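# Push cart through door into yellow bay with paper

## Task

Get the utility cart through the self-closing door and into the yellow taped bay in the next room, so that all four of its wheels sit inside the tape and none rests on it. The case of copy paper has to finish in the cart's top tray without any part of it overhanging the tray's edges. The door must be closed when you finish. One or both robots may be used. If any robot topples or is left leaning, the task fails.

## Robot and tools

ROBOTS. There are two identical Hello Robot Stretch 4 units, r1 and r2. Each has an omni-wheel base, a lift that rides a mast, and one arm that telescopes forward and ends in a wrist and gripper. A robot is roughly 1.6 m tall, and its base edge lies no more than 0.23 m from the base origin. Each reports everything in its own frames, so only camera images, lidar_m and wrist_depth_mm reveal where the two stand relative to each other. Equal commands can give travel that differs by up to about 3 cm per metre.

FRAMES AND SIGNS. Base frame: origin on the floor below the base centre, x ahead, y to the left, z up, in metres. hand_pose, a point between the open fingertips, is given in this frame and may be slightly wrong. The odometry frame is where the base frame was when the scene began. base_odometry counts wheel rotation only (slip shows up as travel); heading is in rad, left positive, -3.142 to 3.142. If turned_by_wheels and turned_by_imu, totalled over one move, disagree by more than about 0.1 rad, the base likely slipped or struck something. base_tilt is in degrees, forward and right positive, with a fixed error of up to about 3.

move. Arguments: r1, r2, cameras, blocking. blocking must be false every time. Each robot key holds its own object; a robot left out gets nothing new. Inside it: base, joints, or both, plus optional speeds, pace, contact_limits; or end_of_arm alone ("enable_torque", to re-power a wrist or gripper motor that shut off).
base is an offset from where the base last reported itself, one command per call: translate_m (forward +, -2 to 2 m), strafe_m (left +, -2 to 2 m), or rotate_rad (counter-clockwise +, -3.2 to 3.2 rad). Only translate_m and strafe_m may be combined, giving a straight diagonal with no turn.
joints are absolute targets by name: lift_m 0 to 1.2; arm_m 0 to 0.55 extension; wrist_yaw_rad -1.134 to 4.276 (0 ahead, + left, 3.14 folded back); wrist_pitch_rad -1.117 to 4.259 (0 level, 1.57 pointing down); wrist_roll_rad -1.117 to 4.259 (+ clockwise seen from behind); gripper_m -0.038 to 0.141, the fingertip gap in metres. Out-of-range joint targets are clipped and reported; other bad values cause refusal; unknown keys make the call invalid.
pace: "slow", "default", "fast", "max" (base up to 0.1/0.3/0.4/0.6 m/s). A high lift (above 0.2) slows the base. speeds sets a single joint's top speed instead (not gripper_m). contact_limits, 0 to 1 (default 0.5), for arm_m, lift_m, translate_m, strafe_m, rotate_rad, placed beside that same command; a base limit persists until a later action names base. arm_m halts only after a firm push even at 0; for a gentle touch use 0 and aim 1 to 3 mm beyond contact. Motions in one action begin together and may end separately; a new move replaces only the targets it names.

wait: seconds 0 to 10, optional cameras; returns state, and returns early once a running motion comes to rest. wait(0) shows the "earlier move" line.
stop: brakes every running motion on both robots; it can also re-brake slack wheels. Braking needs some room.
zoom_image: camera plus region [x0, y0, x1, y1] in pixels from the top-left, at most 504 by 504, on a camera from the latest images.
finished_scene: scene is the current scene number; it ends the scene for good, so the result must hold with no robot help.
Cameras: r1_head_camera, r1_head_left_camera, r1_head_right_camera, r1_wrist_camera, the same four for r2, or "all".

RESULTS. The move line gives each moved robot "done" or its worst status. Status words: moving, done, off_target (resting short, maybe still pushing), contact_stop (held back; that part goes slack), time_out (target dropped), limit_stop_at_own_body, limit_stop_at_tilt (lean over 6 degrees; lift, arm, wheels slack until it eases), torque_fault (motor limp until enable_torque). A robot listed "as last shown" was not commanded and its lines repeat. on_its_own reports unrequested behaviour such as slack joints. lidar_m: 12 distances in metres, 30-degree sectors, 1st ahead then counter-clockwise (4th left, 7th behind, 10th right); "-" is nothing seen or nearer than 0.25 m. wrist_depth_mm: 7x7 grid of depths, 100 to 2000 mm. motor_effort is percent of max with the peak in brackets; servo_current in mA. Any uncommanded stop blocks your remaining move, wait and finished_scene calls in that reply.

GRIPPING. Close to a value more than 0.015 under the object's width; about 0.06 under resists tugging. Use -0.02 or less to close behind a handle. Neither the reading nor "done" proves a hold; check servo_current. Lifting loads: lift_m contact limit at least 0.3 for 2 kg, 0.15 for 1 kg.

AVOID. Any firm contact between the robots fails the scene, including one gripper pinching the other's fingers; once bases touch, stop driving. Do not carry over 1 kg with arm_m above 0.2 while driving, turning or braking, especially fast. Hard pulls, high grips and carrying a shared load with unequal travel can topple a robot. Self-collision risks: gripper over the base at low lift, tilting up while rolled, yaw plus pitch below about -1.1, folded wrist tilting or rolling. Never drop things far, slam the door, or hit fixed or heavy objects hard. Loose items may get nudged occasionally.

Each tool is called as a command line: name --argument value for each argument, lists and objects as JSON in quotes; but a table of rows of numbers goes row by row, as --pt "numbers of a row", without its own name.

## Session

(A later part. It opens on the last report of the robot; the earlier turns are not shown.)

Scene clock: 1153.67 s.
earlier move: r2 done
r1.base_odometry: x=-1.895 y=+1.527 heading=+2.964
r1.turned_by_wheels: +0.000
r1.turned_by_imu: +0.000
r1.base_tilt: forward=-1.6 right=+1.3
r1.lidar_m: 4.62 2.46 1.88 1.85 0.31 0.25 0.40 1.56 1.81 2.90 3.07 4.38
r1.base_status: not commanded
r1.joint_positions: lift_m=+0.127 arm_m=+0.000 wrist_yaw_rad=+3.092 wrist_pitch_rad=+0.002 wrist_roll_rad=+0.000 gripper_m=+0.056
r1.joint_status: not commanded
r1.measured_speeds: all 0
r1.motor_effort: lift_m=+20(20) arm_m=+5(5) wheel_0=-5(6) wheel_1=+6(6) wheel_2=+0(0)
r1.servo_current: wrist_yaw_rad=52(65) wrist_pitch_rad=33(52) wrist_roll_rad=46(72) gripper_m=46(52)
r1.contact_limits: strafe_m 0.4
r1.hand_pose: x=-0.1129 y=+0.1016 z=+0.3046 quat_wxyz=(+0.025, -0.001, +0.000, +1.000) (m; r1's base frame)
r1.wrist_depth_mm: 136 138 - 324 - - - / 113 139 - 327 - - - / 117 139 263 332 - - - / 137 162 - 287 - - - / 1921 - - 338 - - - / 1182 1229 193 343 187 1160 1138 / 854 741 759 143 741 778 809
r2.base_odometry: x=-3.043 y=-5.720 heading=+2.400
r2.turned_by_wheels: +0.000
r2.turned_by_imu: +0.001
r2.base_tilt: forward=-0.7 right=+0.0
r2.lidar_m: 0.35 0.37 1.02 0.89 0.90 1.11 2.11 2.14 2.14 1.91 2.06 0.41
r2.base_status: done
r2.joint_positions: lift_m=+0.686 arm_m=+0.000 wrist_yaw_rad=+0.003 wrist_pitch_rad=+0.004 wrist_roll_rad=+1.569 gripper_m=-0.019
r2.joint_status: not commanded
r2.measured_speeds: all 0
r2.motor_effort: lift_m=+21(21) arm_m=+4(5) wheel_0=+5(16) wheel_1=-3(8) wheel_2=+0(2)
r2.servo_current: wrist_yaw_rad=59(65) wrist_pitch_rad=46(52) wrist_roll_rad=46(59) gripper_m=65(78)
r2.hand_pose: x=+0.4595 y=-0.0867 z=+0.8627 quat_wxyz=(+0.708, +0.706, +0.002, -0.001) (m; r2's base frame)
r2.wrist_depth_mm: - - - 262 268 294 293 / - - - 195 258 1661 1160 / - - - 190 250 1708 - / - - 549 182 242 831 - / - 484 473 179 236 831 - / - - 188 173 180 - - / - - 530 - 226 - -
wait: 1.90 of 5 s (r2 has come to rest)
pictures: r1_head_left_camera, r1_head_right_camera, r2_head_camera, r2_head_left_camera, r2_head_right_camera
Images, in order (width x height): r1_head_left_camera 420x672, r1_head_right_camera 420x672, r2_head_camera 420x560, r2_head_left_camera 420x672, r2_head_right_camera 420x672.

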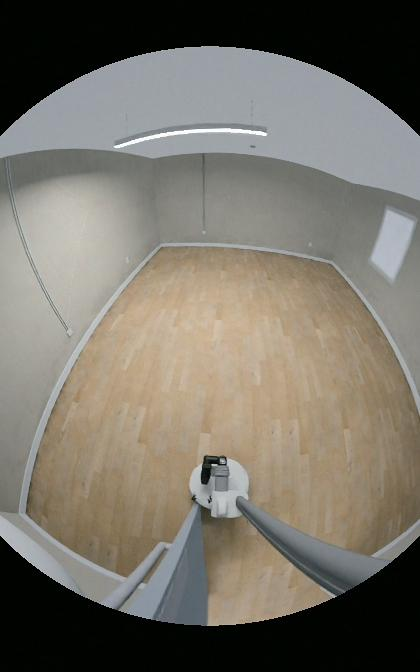

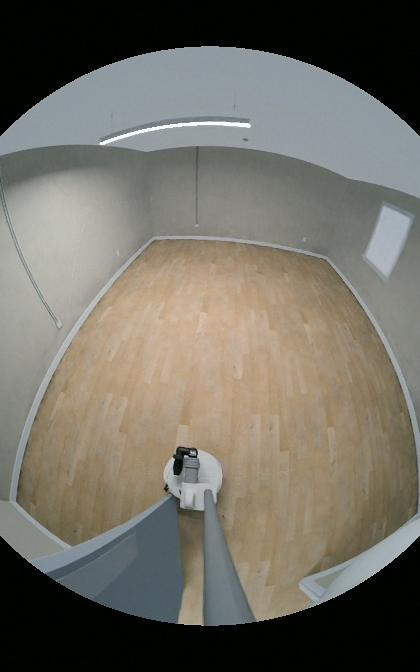

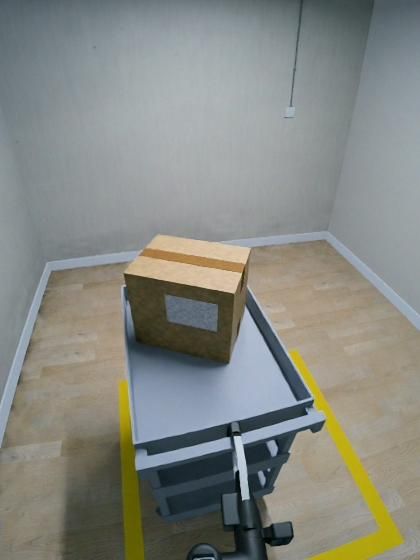

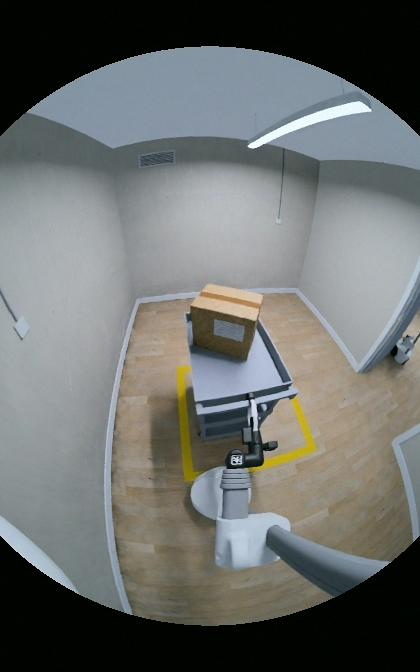

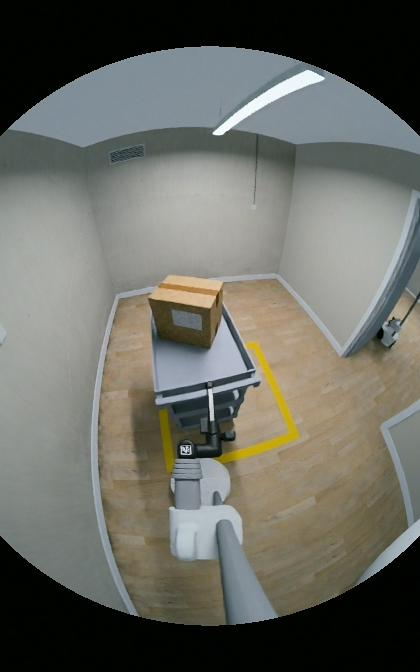

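move --blocking false --r1 '{"base": {"translate_m": 0.7}}' --r2 '{"joints": {"gripper_m": 0.1}}' --cameras '[]'

wait --seconds 4 --cameras '["r2_head_camera", "r2_wrist_camera", "r1_head_left_camera"]'

Scene clock: 1173.83 s.
move: r1 moving; r2 moving
r1.base_odometry: x=-1.926 y=+1.533 heading=+2.964
r1.turned_by_wheels: +0.000
r1.turned_by_imu: +0.000
r1.base_tilt: forward=-1.6 right=+1.3
r1.lidar_m: 4.57 2.50 1.89 1.84 1.59 0.25 0.36 1.61 1.87 2.90 3.06 4.38
r1.base_status: translate_m moving
r1.joint_positions: lift_m=+0.127 arm_m=+0.000 wrist_yaw_rad=+3.092 wrist_pitch_rad=+0.002 wrist_roll_rad=+0.000 gripper_m=+0.056
r1.joint_status: not commanded
r1.measured_speeds: translate_m=+0.123 strafe_m=+0.001 rotate_rad=-0.004 lift_m=+0.000 arm_m=+0.000 wrist_yaw_rad=+0.000 wrist_pitch_rad=+0.000 wrist_roll_rad=+0.000
r1.motor_effort: lift_m=+20(20) arm_m=+4(5) wheel_0=+6(7) wheel_1=+7(8) wheel_2=-9(9)
r1.servo_current: wrist_yaw_rad=46(65) wrist_pitch_rad=46(52) wrist_roll_rad=52(59) gripper_m=46(46)
r1.hand_pose: x=-0.1129 y=+0.1016 z=+0.3046 quat_wxyz=(+0.025, -0.001, +0.000, +1.000) (m; r1's base frame)
r1.wrist_depth_mm: 136 138 - 304 - - - / 113 139 - 304 - - - / 117 139 262 304 - - - / 137 159 - 304 - - - / 1983 - - 306 - - - / 1205 1205 194 306 187 1138 1138 / 842 750 759 143 788 759 809
r2.base_odometry: x=-3.043 y=-5.720 heading=+2.400
r2.turned_by_wheels: +0.000
r2.turned_by_imu: +0.000
r2.base_tilt: forward=-0.7 right=+0.1
r2.lidar_m: 0.36 0.35 1.02 0.88 0.88 1.11 2.12 2.13 2.14 1.94 2.05 0.44
r2.base_status: not commanded
r2.joint_positions: lift_m=+0.686 arm_m=+0.000 wrist_yaw_rad=+0.003 wrist_pitch_rad=+0.004 wrist_roll_rad=+1.569 gripper_m=+0.005
r2.joint_status: gripper_m moving
r2.measured_speeds: translate_m=+0.000 strafe_m=+0.000 rotate_rad=+0.000 lift_m=+0.000 arm_m=+0.000 wrist_yaw_rad=-0.002 wrist_pitch_rad=+0.000 wrist_roll_rad=+0.000
r2.motor_effort: lift_m=+21(21) arm_m=+4(5) wheel_0=+5(5) wheel_1=-3(3) wheel_2=+0(1)
r2.servo_current: wrist_yaw_rad=52(59) wrist_pitch_rad=46(46) wrist_roll_rad=59(65) gripper_m=85(98)
r2.hand_pose: x=+0.4595 y=-0.0867 z=+0.8627 quat_wxyz=(+0.708, +0.706, +0.002, -0.001) (m; r2's base frame)
r2.wrist_depth_mm: - - - 264 277 285 293 / - - - 262 266 1618 1160 / - - - 196 257 1708 - / - - 569 190 250 831 - / - - 469 183 242 820 - / - - 190 177 183 - - / - - 525 - - - -
pictures: none
No camera images: "cameras" was empty.

Scene clock: 1175.27 s.
earlier move: r1 moving; r2 done
r1.base_odometry: x=-2.290 y=+1.598 heading=+2.964
r1.turned_by_wheels: +0.000
r1.turned_by_imu: +0.000
r1.base_tilt: forward=-1.6 right=+1.2
r1.lidar_m: 4.21 2.47 1.88 1.82 1.94 1.60 0.84 0.67 2.39 2.91 3.10 4.31
r1.base_status: translate_m moving
r1.joint_positions: lift_m=+0.127 arm_m=+0.000 wrist_yaw_rad=+3.092 wrist_pitch_rad=+0.002 wrist_roll_rad=+0.000 gripper_m=+0.056
r1.joint_status: not commanded
r1.measured_speeds: translate_m=+0.301 strafe_m=+0.001 rotate_rad=-0.002 lift_m=+0.000 arm_m=+0.000 wrist_yaw_rad=+0.000 wrist_pitch_rad=+0.000 wrist_roll_rad=+0.000
r1.motor_effort: lift_m=+20(20) arm_m=+5(5) wheel_0=+4(10) wheel_1=+5(9) wheel_2=-5(10)
r1.servo_current: wrist_yaw_rad=65(65) wrist_pitch_rad=39(52) wrist_roll_rad=59(59) gripper_m=39(46)
r1.hand_pose: x=-0.1129 y=+0.1016 z=+0.3046 quat_wxyz=(+0.025, -0.001, +0.000, +1.000) (m; r1's base frame)
r1.wrist_depth_mm: 136 138 - - - - - / 113 139 - - - - - / 116 139 222 1661 - - - / 136 159 260 - - - - / - - - - - - - / 1098 - 190 1182 187 1138 1138 / 798 164 759 809 788 778 831
r2.base_odometry: x=-3.043 y=-5.720 heading=+2.400
r2.turned_by_wheels: +0.000
r2.turned_by_imu: +0.000
r2.base_tilt: forward=-0.7 right=+0.1
r2.lidar_m: 0.37 0.37 1.01 0.89 0.90 1.13 2.12 2.11 2.14 1.94 2.04 0.46
r2.base_status: not commanded
r2.joint_positions: lift_m=+0.686 arm_m=+0.000 wrist_yaw_rad=+0.000 wrist_pitch_rad=+0.004 wrist_roll_rad=+1.569 gripper_m=+0.100
r2.joint_status: all done
r2.measured_speeds: all 0
r2.motor_effort: lift_m=+19(21) arm_m=+4(5) wheel_0=+5(5) wheel_1=-3(3) wheel_2=+0(1)
r2.servo_current: wrist_yaw_rad=39(59) wrist_pitch_rad=39(46) wrist_roll_rad=46(65) gripper_m=52(117)
r2.hand_pose: x=+0.4592 y=-0.0875 z=+0.8629 quat_wxyz=(+0.708, +0.706, +0.001, -0.001) (m; r2's base frame)
r2.wrist_depth_mm: - - - 267 287 296 296 / - - - 272 276 1756 1182 / - - - 263 266 1863 - / - - 597 256 257 842 - / - - 480 192 249 - - / - - 195 184 191 - - / - - 539 - 235 - -
wait: 1.43 of 4 s (r2 has come to rest)
pictures: r1_head_left_camera, r2_head_camera, r2_wrist_camera
Images, in order (width x height): r1_head_left_camera 420x672, r2_head_camera 420x560, r2_wrist_camera 616x392.

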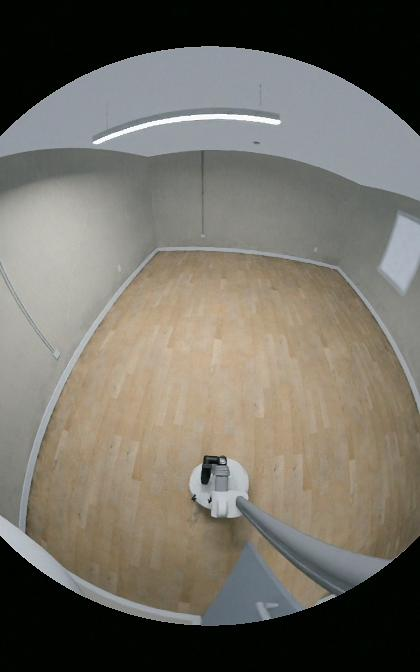

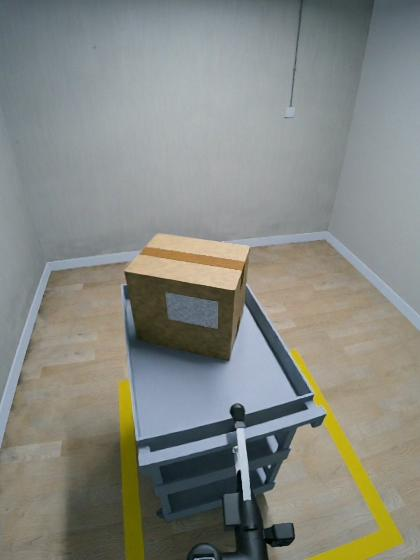

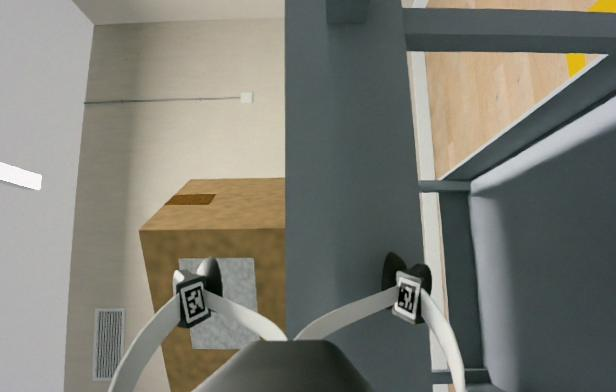

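move --blocking false --r2 '{"base": {"translate_m": -0.5}, "pace": "default"}' --cameras '[]'

wait --seconds 5 --cameras '["r2_head_camera", "r2_head_right_camera", "r2_head_left_camera", "r1_head_left_camera"]'

wait --seconds 3 --cameras '["r2_head_camera", "r2_head_right_camera", "r2_head_left_camera", "r1_head_left_camera", "r1_head_right_camera"]'

Scene clock: 1180.93 s.
earlier move: r1 done
move: r2 moving
r1.base_odometry: x=-2.584 y=+1.651 heading=+2.964
r1.turned_by_wheels: +0.000
r1.turned_by_imu: +0.000
r1.base_tilt: forward=-1.6 right=+1.2
r1.lidar_m: 3.93 2.40 1.87 1.79 1.93 1.91 1.85 1.98 2.84 2.92 3.11 4.00
r1.base_status: done
r1.joint_positions: lift_m=+0.127 arm_m=+0.000 wrist_yaw_rad=+3.092 wrist_pitch_rad=+0.002 wrist_roll_rad=+0.000 gripper_m=+0.056
r1.joint_status: not commanded
r1.measured_speeds: all 0
r1.motor_effort: lift_m=+20(20) arm_m=+4(5) wheel_0=+1(2) wheel_1=+2(2) wheel_2=+1(1)
r1.servo_current: wrist_yaw_rad=52(65) wrist_pitch_rad=39(46) wrist_roll_rad=33(59) gripper_m=39(46)
r1.hand_pose: x=-0.1129 y=+0.1016 z=+0.3046 quat_wxyz=(+0.025, -0.001, +0.000, +1.000) (m; r1's base frame)
r1.wrist_depth_mm: 136 138 - - - - - / 113 139 - - - - - / 117 140 225 - - - - / 137 162 264 - - - - / 1661 1921 1921 1863 1921 1863 - / 1205 1229 193 1229 187 1160 1160 / 842 759 741 798 778 778 809
r2.base_odometry: x=-3.020 y=-5.741 heading=+2.400
r2.turned_by_wheels: +0.000
r2.turned_by_imu: +0.001
r2.base_tilt: forward=-0.7 right=+0.1
r2.lidar_m: 0.39 0.40 0.99 0.88 0.88 1.11 2.08 2.06 2.15 1.92 2.03 0.47
r2.base_status: translate_m moving
r2.joint_positions: lift_m=+0.686 arm_m=+0.000 wrist_yaw_rad=+0.000 wrist_pitch_rad=+0.004 wrist_roll_rad=+1.569 gripper_m=+0.100
r2.joint_status: not commanded
r2.measured_speeds: translate_m=-0.122 strafe_m=-0.001 rotate_rad=+0.003 lift_m=+0.000 arm_m=+0.000 wrist_yaw_rad=+0.000 wrist_pitch_rad=+0.000 wrist_roll_rad=+0.000
r2.motor_effort: lift_m=+19(19) arm_m=+4(5) wheel_0=-5(10) wheel_1=-6(8) wheel_2=+12(13)
r2.servo_current: wrist_yaw_rad=39(59) wrist_pitch_rad=39(46) wrist_roll_rad=59(59) gripper_m=52(59)
r2.hand_pose: x=+0.4592 y=-0.0875 z=+0.8629 quat_wxyz=(+0.708, +0.706, +0.001, -0.001) (m; r2's base frame)
r2.wrist_depth_mm: - - - 291 317 327 325 / - - - 300 306 1708 1160 / - - - 290 294 1863 - / - - 603 279 282 842 - / - - 508 271 272 854 - / - - 195 209 194 - - / - - 569 - - - -
pictures: none
No camera images: "cameras" was empty.

Scene clock: 1183.60 s.
earlier move: r2 done
r1.base_odometry: x=-2.584 y=+1.651 heading=+2.964
r1.turned_by_wheels: +0.000
r1.turned_by_imu: +0.000
r1.base_tilt: forward=-1.6 right=+1.2
r1.lidar_m: 3.91 2.41 1.84 1.79 1.90 1.91 1.83 1.99 2.84 2.93 3.09 4.03
r1.base_status: done
r1.joint_positions: lift_m=+0.127 arm_m=+0.000 wrist_yaw_rad=+3.092 wrist_pitch_rad=+0.002 wrist_roll_rad=+0.000 gripper_m=+0.056
r1.joint_status: not commanded
r1.measured_speeds: all 0
r1.motor_effort: lift_m=+20(20) arm_m=+4(5) wheel_0=+1(2) wheel_1=+2(2) wheel_2=+1(1)
r1.servo_current: wrist_yaw_rad=46(78) wrist_pitch_rad=46(52) wrist_roll_rad=52(65) gripper_m=46(46)
r1.hand_pose: x=-0.1129 y=+0.1016 z=+0.3046 quat_wxyz=(+0.025, -0.001, +0.000, +1.000) (m; r1's base frame)
r1.wrist_depth_mm: 136 138 - - - - - / 113 139 - - - - - / 117 139 225 - - - - / 137 161 - - - - - / 1661 1983 1921 1921 1863 1863 - / 1182 1205 194 1205 187 1182 1138 / 842 750 750 788 798 778 831
r2.base_odometry: x=-2.675 y=-6.058 heading=+2.399
r2.turned_by_wheels: +0.000
r2.turned_by_imu: +0.000
r2.base_tilt: forward=-0.7 right=+0.1
r2.lidar_m: 0.87 1.46 0.90 0.80 0.80 1.03 1.63 1.62 2.00 1.98 2.01 1.01
r2.base_status: done
r2.joint_positions: lift_m=+0.686 arm_m=+0.000 wrist_yaw_rad=+0.000 wrist_pitch_rad=+0.004 wrist_roll_rad=+1.569 gripper_m=+0.100
r2.joint_status: not commanded
r2.measured_speeds: all 0
r2.motor_effort: lift_m=+19(20) arm_m=+4(5) wheel_0=-3(10) wheel_1=-2(9) wheel_2=+3(13)
r2.servo_current: wrist_yaw_rad=39(59) wrist_pitch_rad=46(52) wrist_roll_rad=59(59) gripper_m=52(59)
r2.hand_pose: x=+0.4592 y=-0.0875 z=+0.8629 quat_wxyz=(+0.708, +0.706, +0.001, -0.001) (m; r2's base frame)
r2.wrist_depth_mm: - - - - - 1708 1160 / - - - - - 1708 1205 / - - - - - 788 1098 / - - - 960 - 750 - / - - 1025 976 - 723 - / - - 193 707 193 707 - / - - - - - 1921 1255
wait: 2.67 of 5 s (r2 has come to rest)
pictures: r1_head_left_camera, r2_head_camera, r2_head_left_camera, r2_head_right_camera
Images, in order (width x height): r1_head_left_camera 420x672, r2_head_camera 420x560, r2_head_left_camera 420x672, r2_head_right_camera 420x672.

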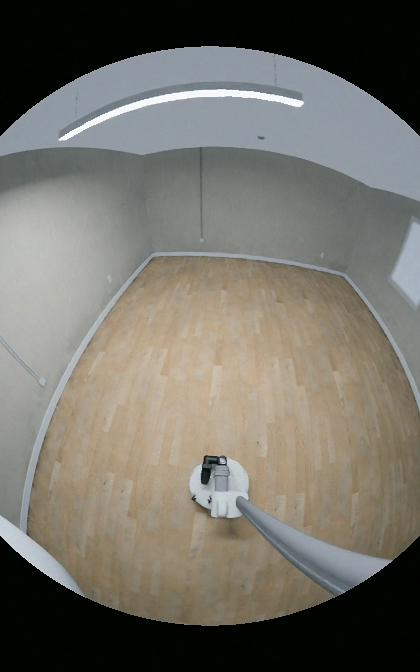

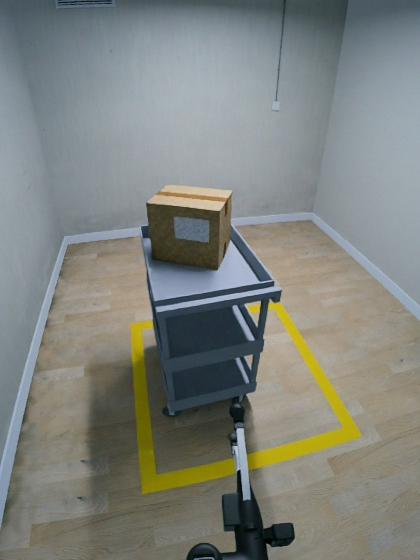

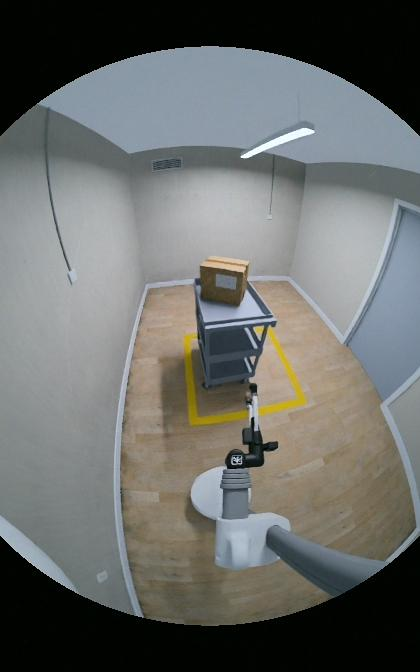

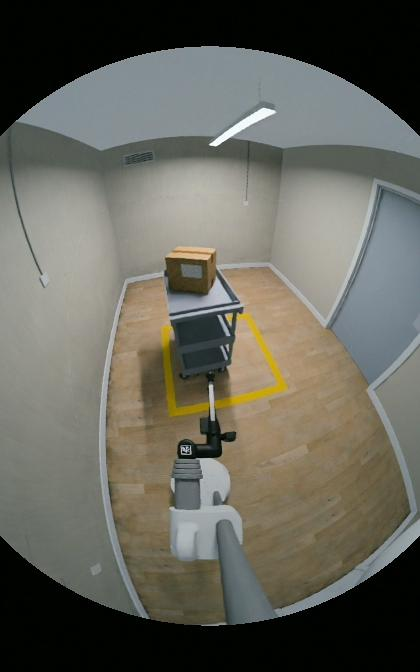

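Scene clock: 1186.60 s.
r1.base_odometry: x=-2.584 y=+1.651 heading=+2.964
r1.turned_by_wheels: +0.000
r1.turned_by_imu: +0.000
r1.base_tilt: forward=-1.6 right=+1.3
r1.lidar_m: 3.92 2.43 1.84 1.80 1.91 1.92 1.83 1.98 2.85 2.91 3.09 4.03
r1.base_status: done
r1.joint_positions: lift_m=+0.127 arm_m=+0.000 wrist_yaw_rad=+3.092 wrist_pitch_rad=+0.002 wrist_roll_rad=+0.000 gripper_m=+0.056
r1.joint_status: not commanded
r1.measured_speeds: all 0
r1.motor_effort: lift_m=+20(20) arm_m=+4(5) wheel_0=+1(2) wheel_1=+2(2) wheel_2=+1(1)
r1.servo_current: wrist_yaw_rad=65(78) wrist_pitch_rad=39(52) wrist_roll_rad=59(65) gripper_m=46(46)
r1.hand_pose: x=-0.1129 y=+0.1016 z=+0.3046 quat_wxyz=(+0.025, -0.001, +0.000, +1.000) (m; r1's base frame)
r1.wrist_depth_mm: 136 138 - - - - - / 113 139 - - - - - / 117 139 227 - - - - / 137 162 - - - - - / 1661 1921 1983 1863 1808 1863 - / 1182 1182 194 1182 187 1160 1138 / 854 750 750 798 788 778 798
r2.base_odometry: x=-2.675 y=-6.058 heading=+2.399
r2.turned_by_wheels: +0.000
r2.turned_by_imu: +0.000
r2.base_tilt: forward=-0.7 right=+0.1
r2.lidar_m: 0.85 1.46 0.89 0.78 0.82 1.00 1.63 1.60 2.02 1.99 2.00 0.99
r2.base_status: done
r2.joint_positions: lift_m=+0.686 arm_m=+0.000 wrist_yaw_rad=+0.000 wrist_pitch_rad=+0.004 wrist_roll_rad=+1.569 gripper_m=+0.100
r2.joint_status: not commanded
r2.measured_speeds: all 0
r2.motor_effort: lift_m=+19(20) arm_m=+4(5) wheel_0=-3(10) wheel_1=-2(9) wheel_2=+3(13)
r2.servo_current: wrist_yaw_rad=39(59) wrist_pitch_rad=39(52) wrist_roll_rad=46(59) gripper_m=52(59)
r2.hand_pose: x=+0.4592 y=-0.0875 z=+0.8629 quat_wxyz=(+0.708, +0.706, +0.001, -0.001) (m; r2's base frame)
r2.wrist_depth_mm: - - - - - 1708 1160 / - - - - - 1661 1205 / - - - - - 798 1078 / - - - 976 - 750 - / - - 1008 976 - 723 - / - - 192 707 192 707 - / - - - - - 1863 1255
wait: 3.00 s; at rest by 0.27 s
pictures: r1_head_left_camera, r1_head_right_camera, r2_head_camera, r2_head_left_camera, r2_head_right_camera
Images, in order (width x height): r1_head_left_camera 420x672, r1_head_right_camera 420x672, r2_head_camera 420x560, r2_head_left_camera 420x672, r2_head_right_camera 420x672.

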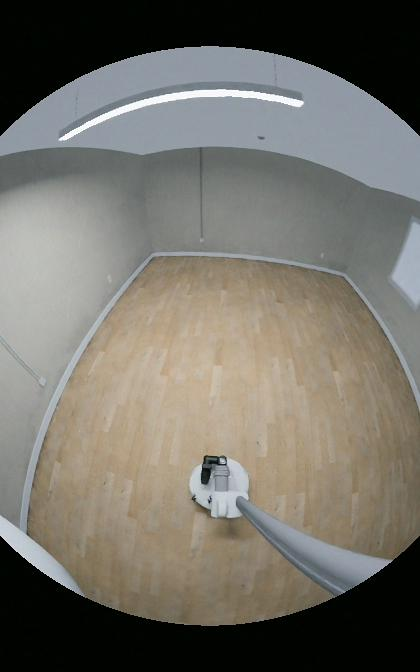

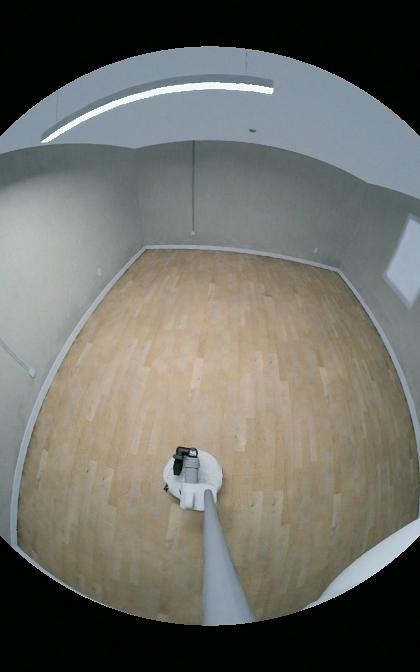

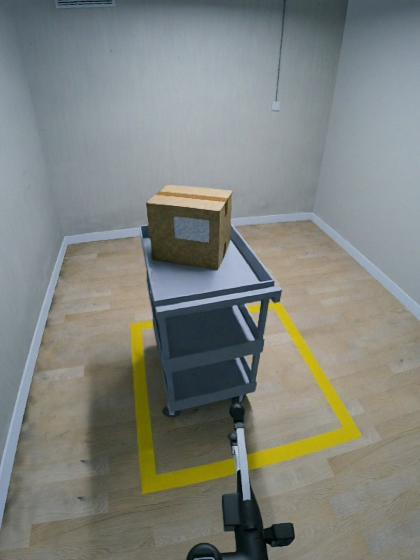

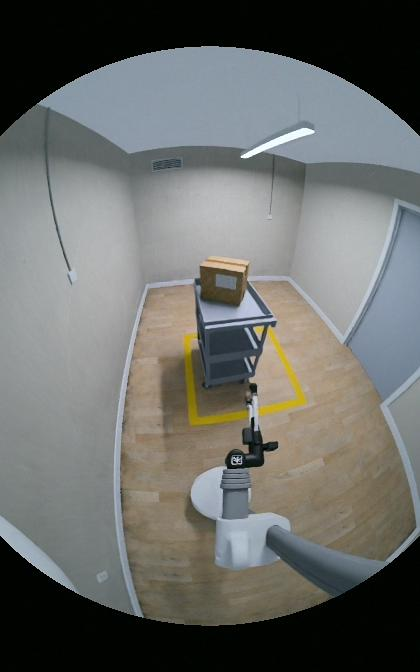

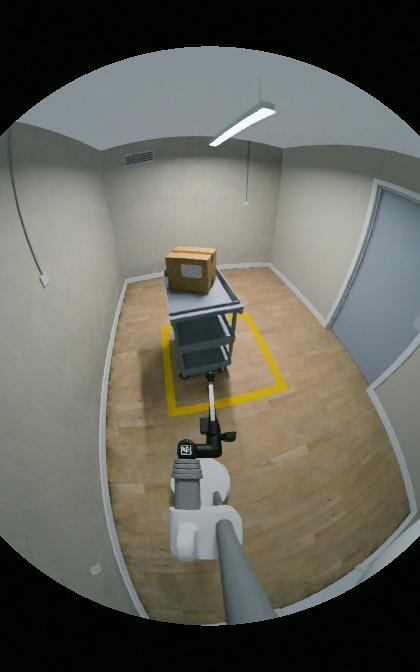

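zoom_image --camera "r2_head_camera" --region '[110, 170, 370, 500]'

zoom_image --camera "r2_head_right_camera" --region '[300, 160, 420, 400]'

zoom_image --camera "r2_head_right_camera" --region '[140, 230, 310, 430]'

Scaled by 1.527 from the camera's 420x560 image, which has a finer 1200x1600 frame.

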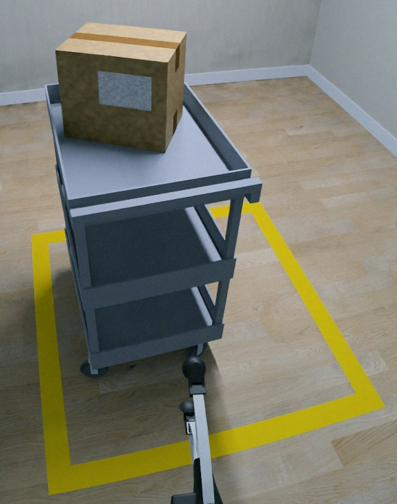

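Scaled by 2.100 from the camera's 420x672 image, which has a finer 600x960 frame.

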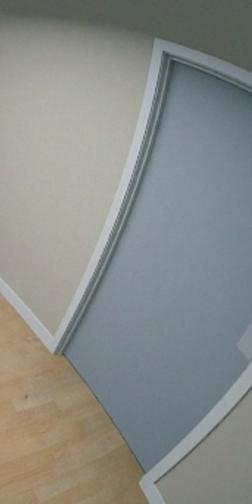

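Scaled by 2.520 from the camera's 420x672 image, which has a finer 600x960 frame.

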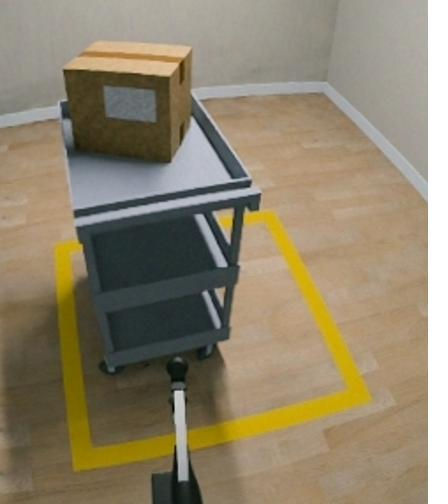

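move --blocking false --r2 '{"base": {"strafe_m": -0.8}}' --cameras '[]'

wait --seconds 5 --cameras '[]'

move --blocking false --r1 '{"base": {"rotate_rad": 2.2}}' --r2 '{"base": {"rotate_rad": 0.6}}' --cameras '[]'

wait --seconds 5 --cameras '["r2_head_camera", "r2_head_right_camera", "r2_head_left_camera", "r1_head_camera"]'

Scene clock: 1207.80 s.
move: r2 moving
r1: as last shown
r1.lidar_m: 3.94 2.40 1.83 1.79 1.91 1.89 1.84 2.02 2.85 2.93 3.09 4.00
r1.servo_current: wrist_yaw_rad=52(65) wrist_pitch_rad=39(52) wrist_roll_rad=59(65) gripper_m=39(46)
r1.wrist_depth_mm: 136 138 - - - - - / 113 139 - - - - - / 117 139 226 - - - - / 137 161 - - - - - / 1708 1983 1983 1983 1921 1921 - / 1182 1205 194 1182 187 1182 1118 / 842 750 759 798 788 778 798
r2.base_odometry: x=-2.650 y=-6.032 heading=+2.399
r2.turned_by_wheels: +0.000
r2.turned_by_imu: +0.001
r2.base_tilt: forward=-0.7 right=+0.0
r2.lidar_m: 0.87 1.49 0.95 0.82 0.84 1.04 1.62 1.59 2.01 1.95 1.98 0.99
r2.base_status: strafe_m moving
r2.joint_positions: lift_m=+0.686 arm_m=+0.000 wrist_yaw_rad=+0.000 wrist_pitch_rad=+0.004 wrist_roll_rad=+1.569 gripper_m=+0.100
r2.joint_status: not commanded
r2.measured_speeds: translate_m=+0.000 strafe_m=-0.141 rotate_rad=+0.002 lift_m=+0.000 arm_m=+0.000 wrist_yaw_rad=+0.000 wrist_pitch_rad=+0.000 wrist_roll_rad=+0.000
r2.motor_effort: lift_m=+19(19) arm_m=+4(5) wheel_0=+10(10) wheel_1=-11(11) wheel_2=+0(2)
r2.servo_current: wrist_yaw_rad=52(52) wrist_pitch_rad=33(52) wrist_roll_rad=52(59) gripper_m=46(52)
r2.hand_pose: x=+0.4592 y=-0.0875 z=+0.8629 quat_wxyz=(+0.708, +0.706, +0.001, -0.001) (m; r2's base frame)
r2.wrist_depth_mm: - - - - - 1661 1182 / - - - - - 1708 1205 / - - - - - 1366 1118 / - - - 1042 - 750 - / - - 1025 991 - 741 - / - - 193 707 194 715 - / - - - - - 1756 1205
pictures: none
No camera images: "cameras" was empty.

Scene clock: 1211.30 s.
earlier move: r2 done
r1.base_odometry: x=-2.584 y=+1.651 heading=+2.964
r1.turned_by_wheels: +0.000
r1.turned_by_imu: +0.000
r1.base_tilt: forward=-1.6 right=+1.3
r1.lidar_m: 3.92 2.45 1.86 1.79 1.92 1.90 1.85 1.98 2.85 2.94 3.12 4.01
r1.base_status: not commanded
r1.joint_positions: lift_m=+0.127 arm_m=+0.000 wrist_yaw_rad=+3.092 wrist_pitch_rad=+0.002 wrist_roll_rad=+0.000 gripper_m=+0.056
r1.joint_status: not commanded
r1.measured_speeds: all 0
r1.motor_effort: lift_m=+20(20) arm_m=+4(5) wheel_0=+1(2) wheel_1=+2(2) wheel_2=+1(1)
r1.servo_current: wrist_yaw_rad=52(65) wrist_pitch_rad=33(59) wrist_roll_rad=52(72) gripper_m=39(52)
r1.hand_pose: x=-0.1129 y=+0.1016 z=+0.3046 quat_wxyz=(+0.025, -0.001, +0.000, +1.000) (m; r1's base frame)
r1.wrist_depth_mm: 136 139 - - - - - / 113 139 - - - - - / 117 140 225 - - - - / 137 161 - - - - - / 1708 1921 1983 1921 1921 1808 - / 1205 1205 193 1205 187 1160 1138 / 831 759 741 798 788 759 809
r2.base_odometry: x=-2.134 y=-5.469 heading=+2.400
r2.turned_by_wheels: +0.000
r2.turned_by_imu: +0.002
r2.base_tilt: forward=-0.7 right=+0.1
r2.lidar_m: 2.89 1.10 1.25 1.57 1.60 1.68 1.44 1.48 1.37 1.19 1.22 1.60
r2.base_status: done
r2.joint_positions: lift_m=+0.686 arm_m=+0.000 wrist_yaw_rad=+0.000 wrist_pitch_rad=+0.004 wrist_roll_rad=+1.569 gripper_m=+0.100
r2.joint_status: not commanded
r2.measured_speeds: all 0
r2.motor_effort: lift_m=+19(19) arm_m=+4(5) wheel_0=+2(15) wheel_1=+0(11) wheel_2=+0(2)
r2.servo_current: wrist_yaw_rad=39(65) wrist_pitch_rad=46(52) wrist_roll_rad=46(59) gripper_m=52(59)
r2.hand_pose: x=+0.4592 y=-0.0875 z=+0.8629 quat_wxyz=(+0.708, +0.706, +0.001, -0.001) (m; r2's base frame)
r2.wrist_depth_mm: - - - - - 1464 1182 / - - - - - 1708 1182 / - - - - - 1708 1205 / - - - - - 1708 1229 / - - - - - 1708 1182 / - - 193 - 194 1537 1182 / - - - - - 1863 1205
wait: 3.50 of 5 s (r2 has come to rest)
pictures: none
No camera images: "cameras" was empty.

Scene clock: 1211.80 s.
move: r1 moving; r2 moving
r1.base_odometry: x=-2.584 y=+1.651 heading=-3.067
r1.turned_by_wheels: +0.252
r1.turned_by_imu: +0.252
r1.base_tilt: forward=-1.6 right=+1.3
r1.lidar_m: 3.35 2.03 1.78 1.79 2.09 1.85 1.85 2.23 2.92 2.94 3.53 3.92
r1.base_status: rotate_rad moving
r1.joint_positions: lift_m=+0.127 arm_m=+0.000 wrist_yaw_rad=+3.092 wrist_pitch_rad=+0.002 wrist_roll_rad=+0.000 gripper_m=+0.056
r1.joint_status: not commanded
r1.measured_speeds: translate_m=+0.000 strafe_m=+0.000 rotate_rad=+0.974 lift_m=+0.000 arm_m=+0.000 wrist_yaw_rad=+0.000 wrist_pitch_rad=+0.000 wrist_roll_rad=+0.000
r1.motor_effort: lift_m=+20(20) arm_m=+4(5) wheel_0=-7(9) wheel_1=-7(9) wheel_2=-6(8)
r1.servo_current: wrist_yaw_rad=59(59) wrist_pitch_rad=46(46) wrist_roll_rad=39(65) gripper_m=39(46)
r1.hand_pose: x=-0.1129 y=+0.1016 z=+0.3046 quat_wxyz=(+0.025, -0.001, +0.000, +1.000) (m; r1's base frame)
r1.wrist_depth_mm: 136 138 - - - - - / 113 139 - - - - - / 117 139 265 - - - - / 137 162 - - - - - / - - - 1983 1661 - - / 1182 1182 193 1205 187 1160 1138 / 854 750 750 788 798 768 820
r2.base_odometry: x=-2.134 y=-5.469 heading=+2.651
r2.turned_by_wheels: +0.251
r2.turned_by_imu: +0.244
r2.base_tilt: forward=-0.7 right=+0.1
r2.lidar_m: 1.08 1.08 1.64 1.58 1.69 1.50 1.47 1.61 1.25 1.21 1.38 1.88
r2.base_status: rotate_rad moving
r2.joint_positions: lift_m=+0.686 arm_m=+0.000 wrist_yaw_rad=+0.000 wrist_pitch_rad=+0.004 wrist_roll_rad=+1.569 gripper_m=+0.100
r2.joint_status: not commanded
r2.measured_speeds: translate_m=-0.001 strafe_m=+0.001 rotate_rad=+0.977 lift_m=+0.000 arm_m=+0.000 wrist_yaw_rad=+0.000 wrist_pitch_rad=+0.000 wrist_roll_rad=+0.000
r2.motor_effort: lift_m=+19(19) arm_m=+4(5) wheel_0=-8(11) wheel_1=-9(10) wheel_2=-11(11)
r2.servo_current: wrist_yaw_rad=39(59) wrist_pitch_rad=46(46) wrist_roll_rad=52(52) gripper_m=46(52)
r2.hand_pose: x=+0.4592 y=-0.0875 z=+0.8629 quat_wxyz=(+0.708, +0.706, +0.001, -0.001) (m; r2's base frame)
r2.wrist_depth_mm: - - - - - 1708 1160 / - - - - - 1661 1182 / - - - - - 1756 1182 / - - - - - 1756 1205 / - - - - - 1756 1182 / - - 193 - 191 1397 1138 / - - - - - - -
pictures: none
No camera images: "cameras" was empty.

Scene clock: 1212.70 s.
earlier move: r1 moving; r2 done
r1.base_odometry: x=-2.584 y=+1.651 heading=-1.605
r1.turned_by_wheels: +1.463
r1.turned_by_imu: +1.470
r1.base_tilt: forward=-1.6 right=+1.3
r1.lidar_m: 1.80 2.02 1.83 1.83 2.05 2.93 2.91 3.29 3.95 3.94 2.21 1.81
r1.base_status: rotate_rad moving
r1.joint_positions: lift_m=+0.127 arm_m=+0.000 wrist_yaw_rad=+3.092 wrist_pitch_rad=+0.002 wrist_roll_rad=+0.000 gripper_m=+0.056
r1.joint_status: not commanded
r1.measured_speeds: translate_m=+0.001 strafe_m=+0.001 rotate_rad=+1.428 lift_m=+0.000 arm_m=+0.000 wrist_yaw_rad=+0.000 wrist_pitch_rad=+0.000 wrist_roll_rad=+0.000
r1.motor_effort: lift_m=+20(20) arm_m=+4(5) wheel_0=-3(10) wheel_1=-4(9) wheel_2=-2(8)
r1.servo_current: wrist_yaw_rad=59(65) wrist_pitch_rad=39(52) wrist_roll_rad=39(65) gripper_m=46(52)
r1.hand_pose: x=-0.1129 y=+0.1016 z=+0.3046 quat_wxyz=(+0.025, -0.001, +0.000, +1.000) (m; r1's base frame)
r1.wrist_depth_mm: 136 138 - - - - - / 113 139 - - - - - / 114 140 268 - - - - / 137 162 - - - - - / 1983 - - - - - - / 1182 1205 194 1205 187 1182 1138 / 842 759 759 809 798 778 809
r2.base_odometry: x=-2.134 y=-5.469 heading=+2.999
r2.turned_by_wheels: +0.348
r2.turned_by_imu: +0.339
r2.base_tilt: forward=-0.7 right=+0.1
r2.lidar_m: 1.07 1.68 1.58 1.63 1.63 1.46 1.49 1.32 1.20 1.22 1.65 3.24
r2.base_status: done
r2.joint_positions: lift_m=+0.686 arm_m=+0.000 wrist_yaw_rad=+0.000 wrist_pitch_rad=+0.004 wrist_roll_rad=+1.569 gripper_m=+0.100
r2.joint_status: not commanded
r2.measured_speeds: all 0
r2.motor_effort: lift_m=+19(19) arm_m=+4(5) wheel_0=-2(11) wheel_1=-1(10) wheel_2=-4(11)
r2.servo_current: wrist_yaw_rad=39(59) wrist_pitch_rad=46(52) wrist_roll_rad=46(59) gripper_m=46(52)
r2.hand_pose: x=+0.4592 y=-0.0875 z=+0.8629 quat_wxyz=(+0.708, +0.706, +0.001, -0.001) (m; r2's base frame)
r2.wrist_depth_mm: - - - - - 1661 1182 / - - - - - 1708 1182 / - - - - - 1464 1138 / - - - 1160 1618 917 - / - - - 1281 - - 1118 / - - 193 1025 194 1576 1078 / - - - - - 1756 1281
wait: 0.90 of 5 s (r2 has come to rest)
pictures: r1_head_camera, r2_head_camera, r2_head_left_camera, r2_head_right_camera
Images, in order (width x height): r1_head_camera 420x560, r2_head_camera 420x560, r2_head_left_camera 420x672, r2_head_right_camera 420x672.

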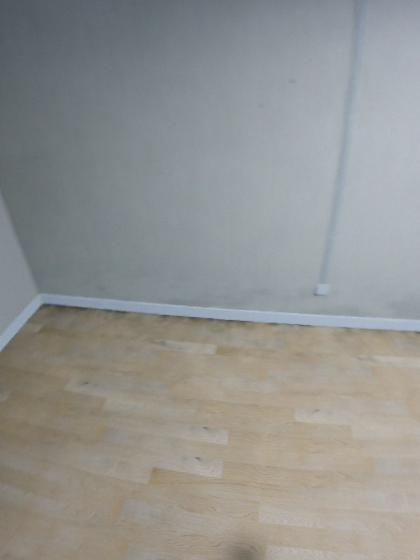

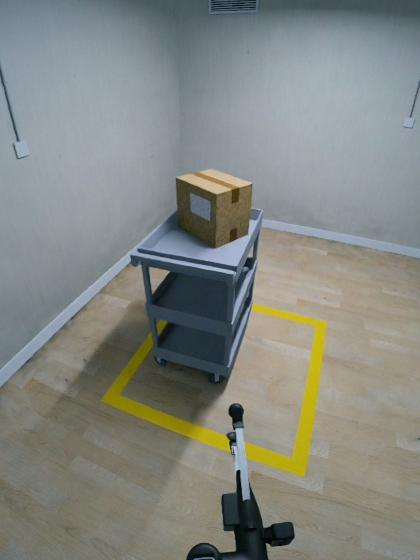

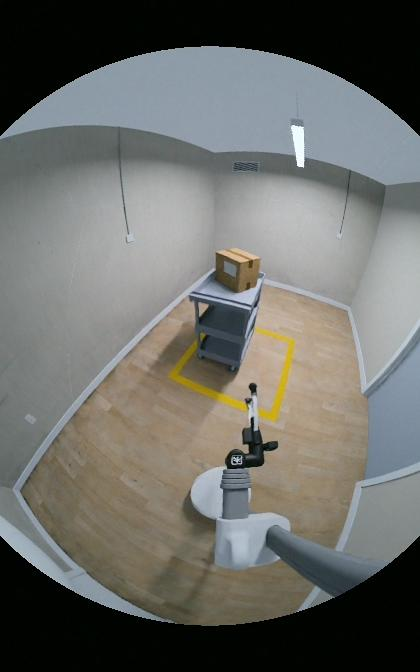

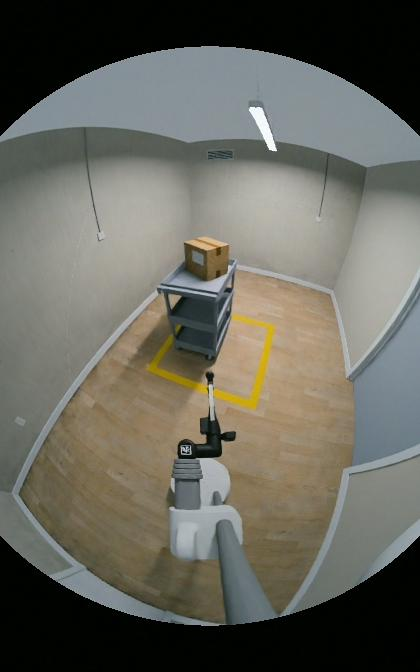

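zoom_image --camera "r2_head_camera" --region '[90, 150, 340, 480]'

wait --seconds 0 --cameras '["r1_head_camera", "r1_head_left_camera", "r1_head_right_camera"]'

Scaled by 1.527 from the camera's 420x560 image, which has a finer 1200x1600 frame.

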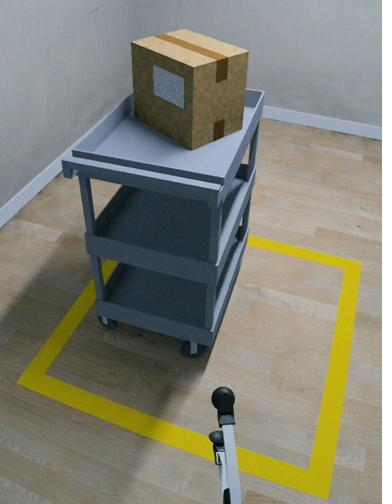

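Scene clock: 1216.27 s.
earlier move: r1 done
r1.base_odometry: x=-2.584 y=+1.651 heading=-1.119
r1.turned_by_wheels: +0.485
r1.turned_by_imu: +0.489
r1.base_tilt: forward=-1.6 right=+1.2
r1.lidar_m: 1.98 1.86 1.82 2.00 2.91 2.90 3.19 3.96 3.94 2.25 1.80 1.80
r1.base_status: done
r1.joint_positions: lift_m=+0.127 arm_m=+0.000 wrist_yaw_rad=+3.092 wrist_pitch_rad=+0.002 wrist_roll_rad=+0.000 gripper_m=+0.056
r1.joint_status: not commanded
r1.measured_speeds: all 0
r1.motor_effort: lift_m=+20(20) arm_m=+4(5) wheel_0=-3(10) wheel_1=+0(9) wheel_2=+1(8)
r1.servo_current: wrist_yaw_rad=72(72) wrist_pitch_rad=46(52) wrist_roll_rad=52(65) gripper_m=39(52)
r1.hand_pose: x=-0.1129 y=+0.1016 z=+0.3046 quat_wxyz=(+0.025, -0.001, +0.000, +1.000) (m; r1's base frame)
r1.wrist_depth_mm: 136 138 - - - - - / 113 139 - - - - - / 117 140 267 - - - - / 137 161 - - - - - / 1983 - - - - - - / 1182 1205 193 1205 187 1160 1160 / 842 750 759 798 788 768 809
r2.base_odometry: x=-2.134 y=-5.469 heading=+2.999
r2.turned_by_wheels: +0.000
r2.turned_by_imu: +0.000
r2.base_tilt: forward=-0.7 right=+0.1
r2.lidar_m: 1.08 1.73 1.57 1.59 1.63 1.46 1.51 1.31 1.20 1.24 1.69 3.23
r2.base_status: done
r2.joint_positions: lift_m=+0.686 arm_m=+0.000 wrist_yaw_rad=+0.000 wrist_pitch_rad=+0.004 wrist_roll_rad=+1.569 gripper_m=+0.100
r2.joint_status: not commanded
r2.measured_speeds: all 0
r2.motor_effort: lift_m=+19(20) arm_m=+4(5) wheel_0=-3(11) wheel_1=-1(10) wheel_2=-4(11)
r2.servo_current: wrist_yaw_rad=52(59) wrist_pitch_rad=39(52) wrist_roll_rad=46(59) gripper_m=59(59)
r2.hand_pose: x=+0.4592 y=-0.0875 z=+0.8629 quat_wxyz=(+0.708, +0.706, +0.001, -0.001) (m; r2's base frame)
r2.wrist_depth_mm: - - - - - 1661 1160 / - - - - - 1661 1182 / - - - - - 1464 1138 / - - - 1160 1618 917 - / - - - 1281 - - 1098 / - - 192 1008 194 1537 1078 / - - - - - 1756 1229
pictures: r1_head_camera, r1_head_left_camera, r1_head_right_camera
Images, in order (width x height): r1_head_camera 420x560, r1_head_left_camera 420x672, r1_head_right_camera 420x672.

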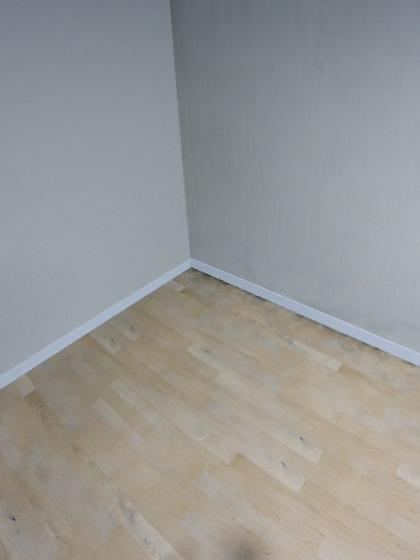

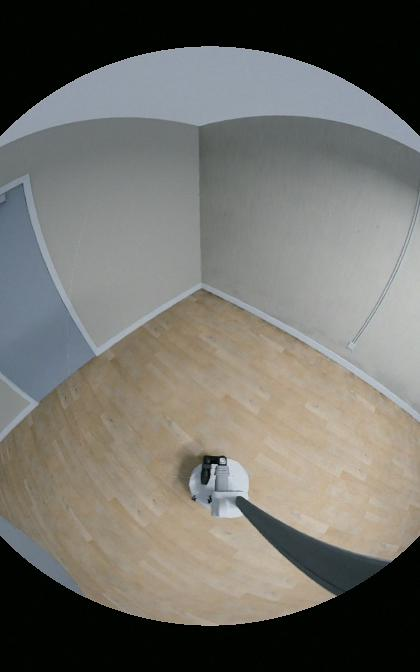

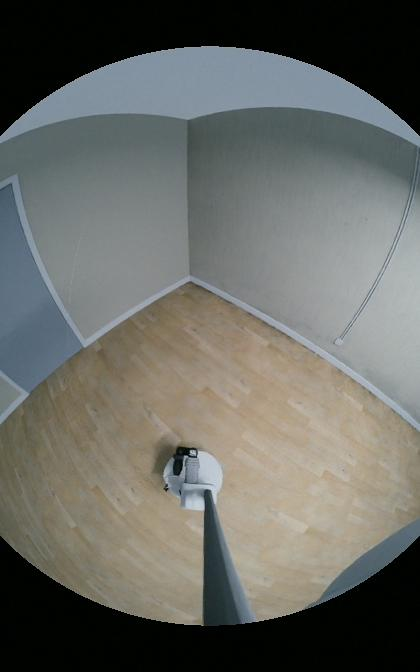

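finished_scene --scene 1

The scene is finished: the task was done.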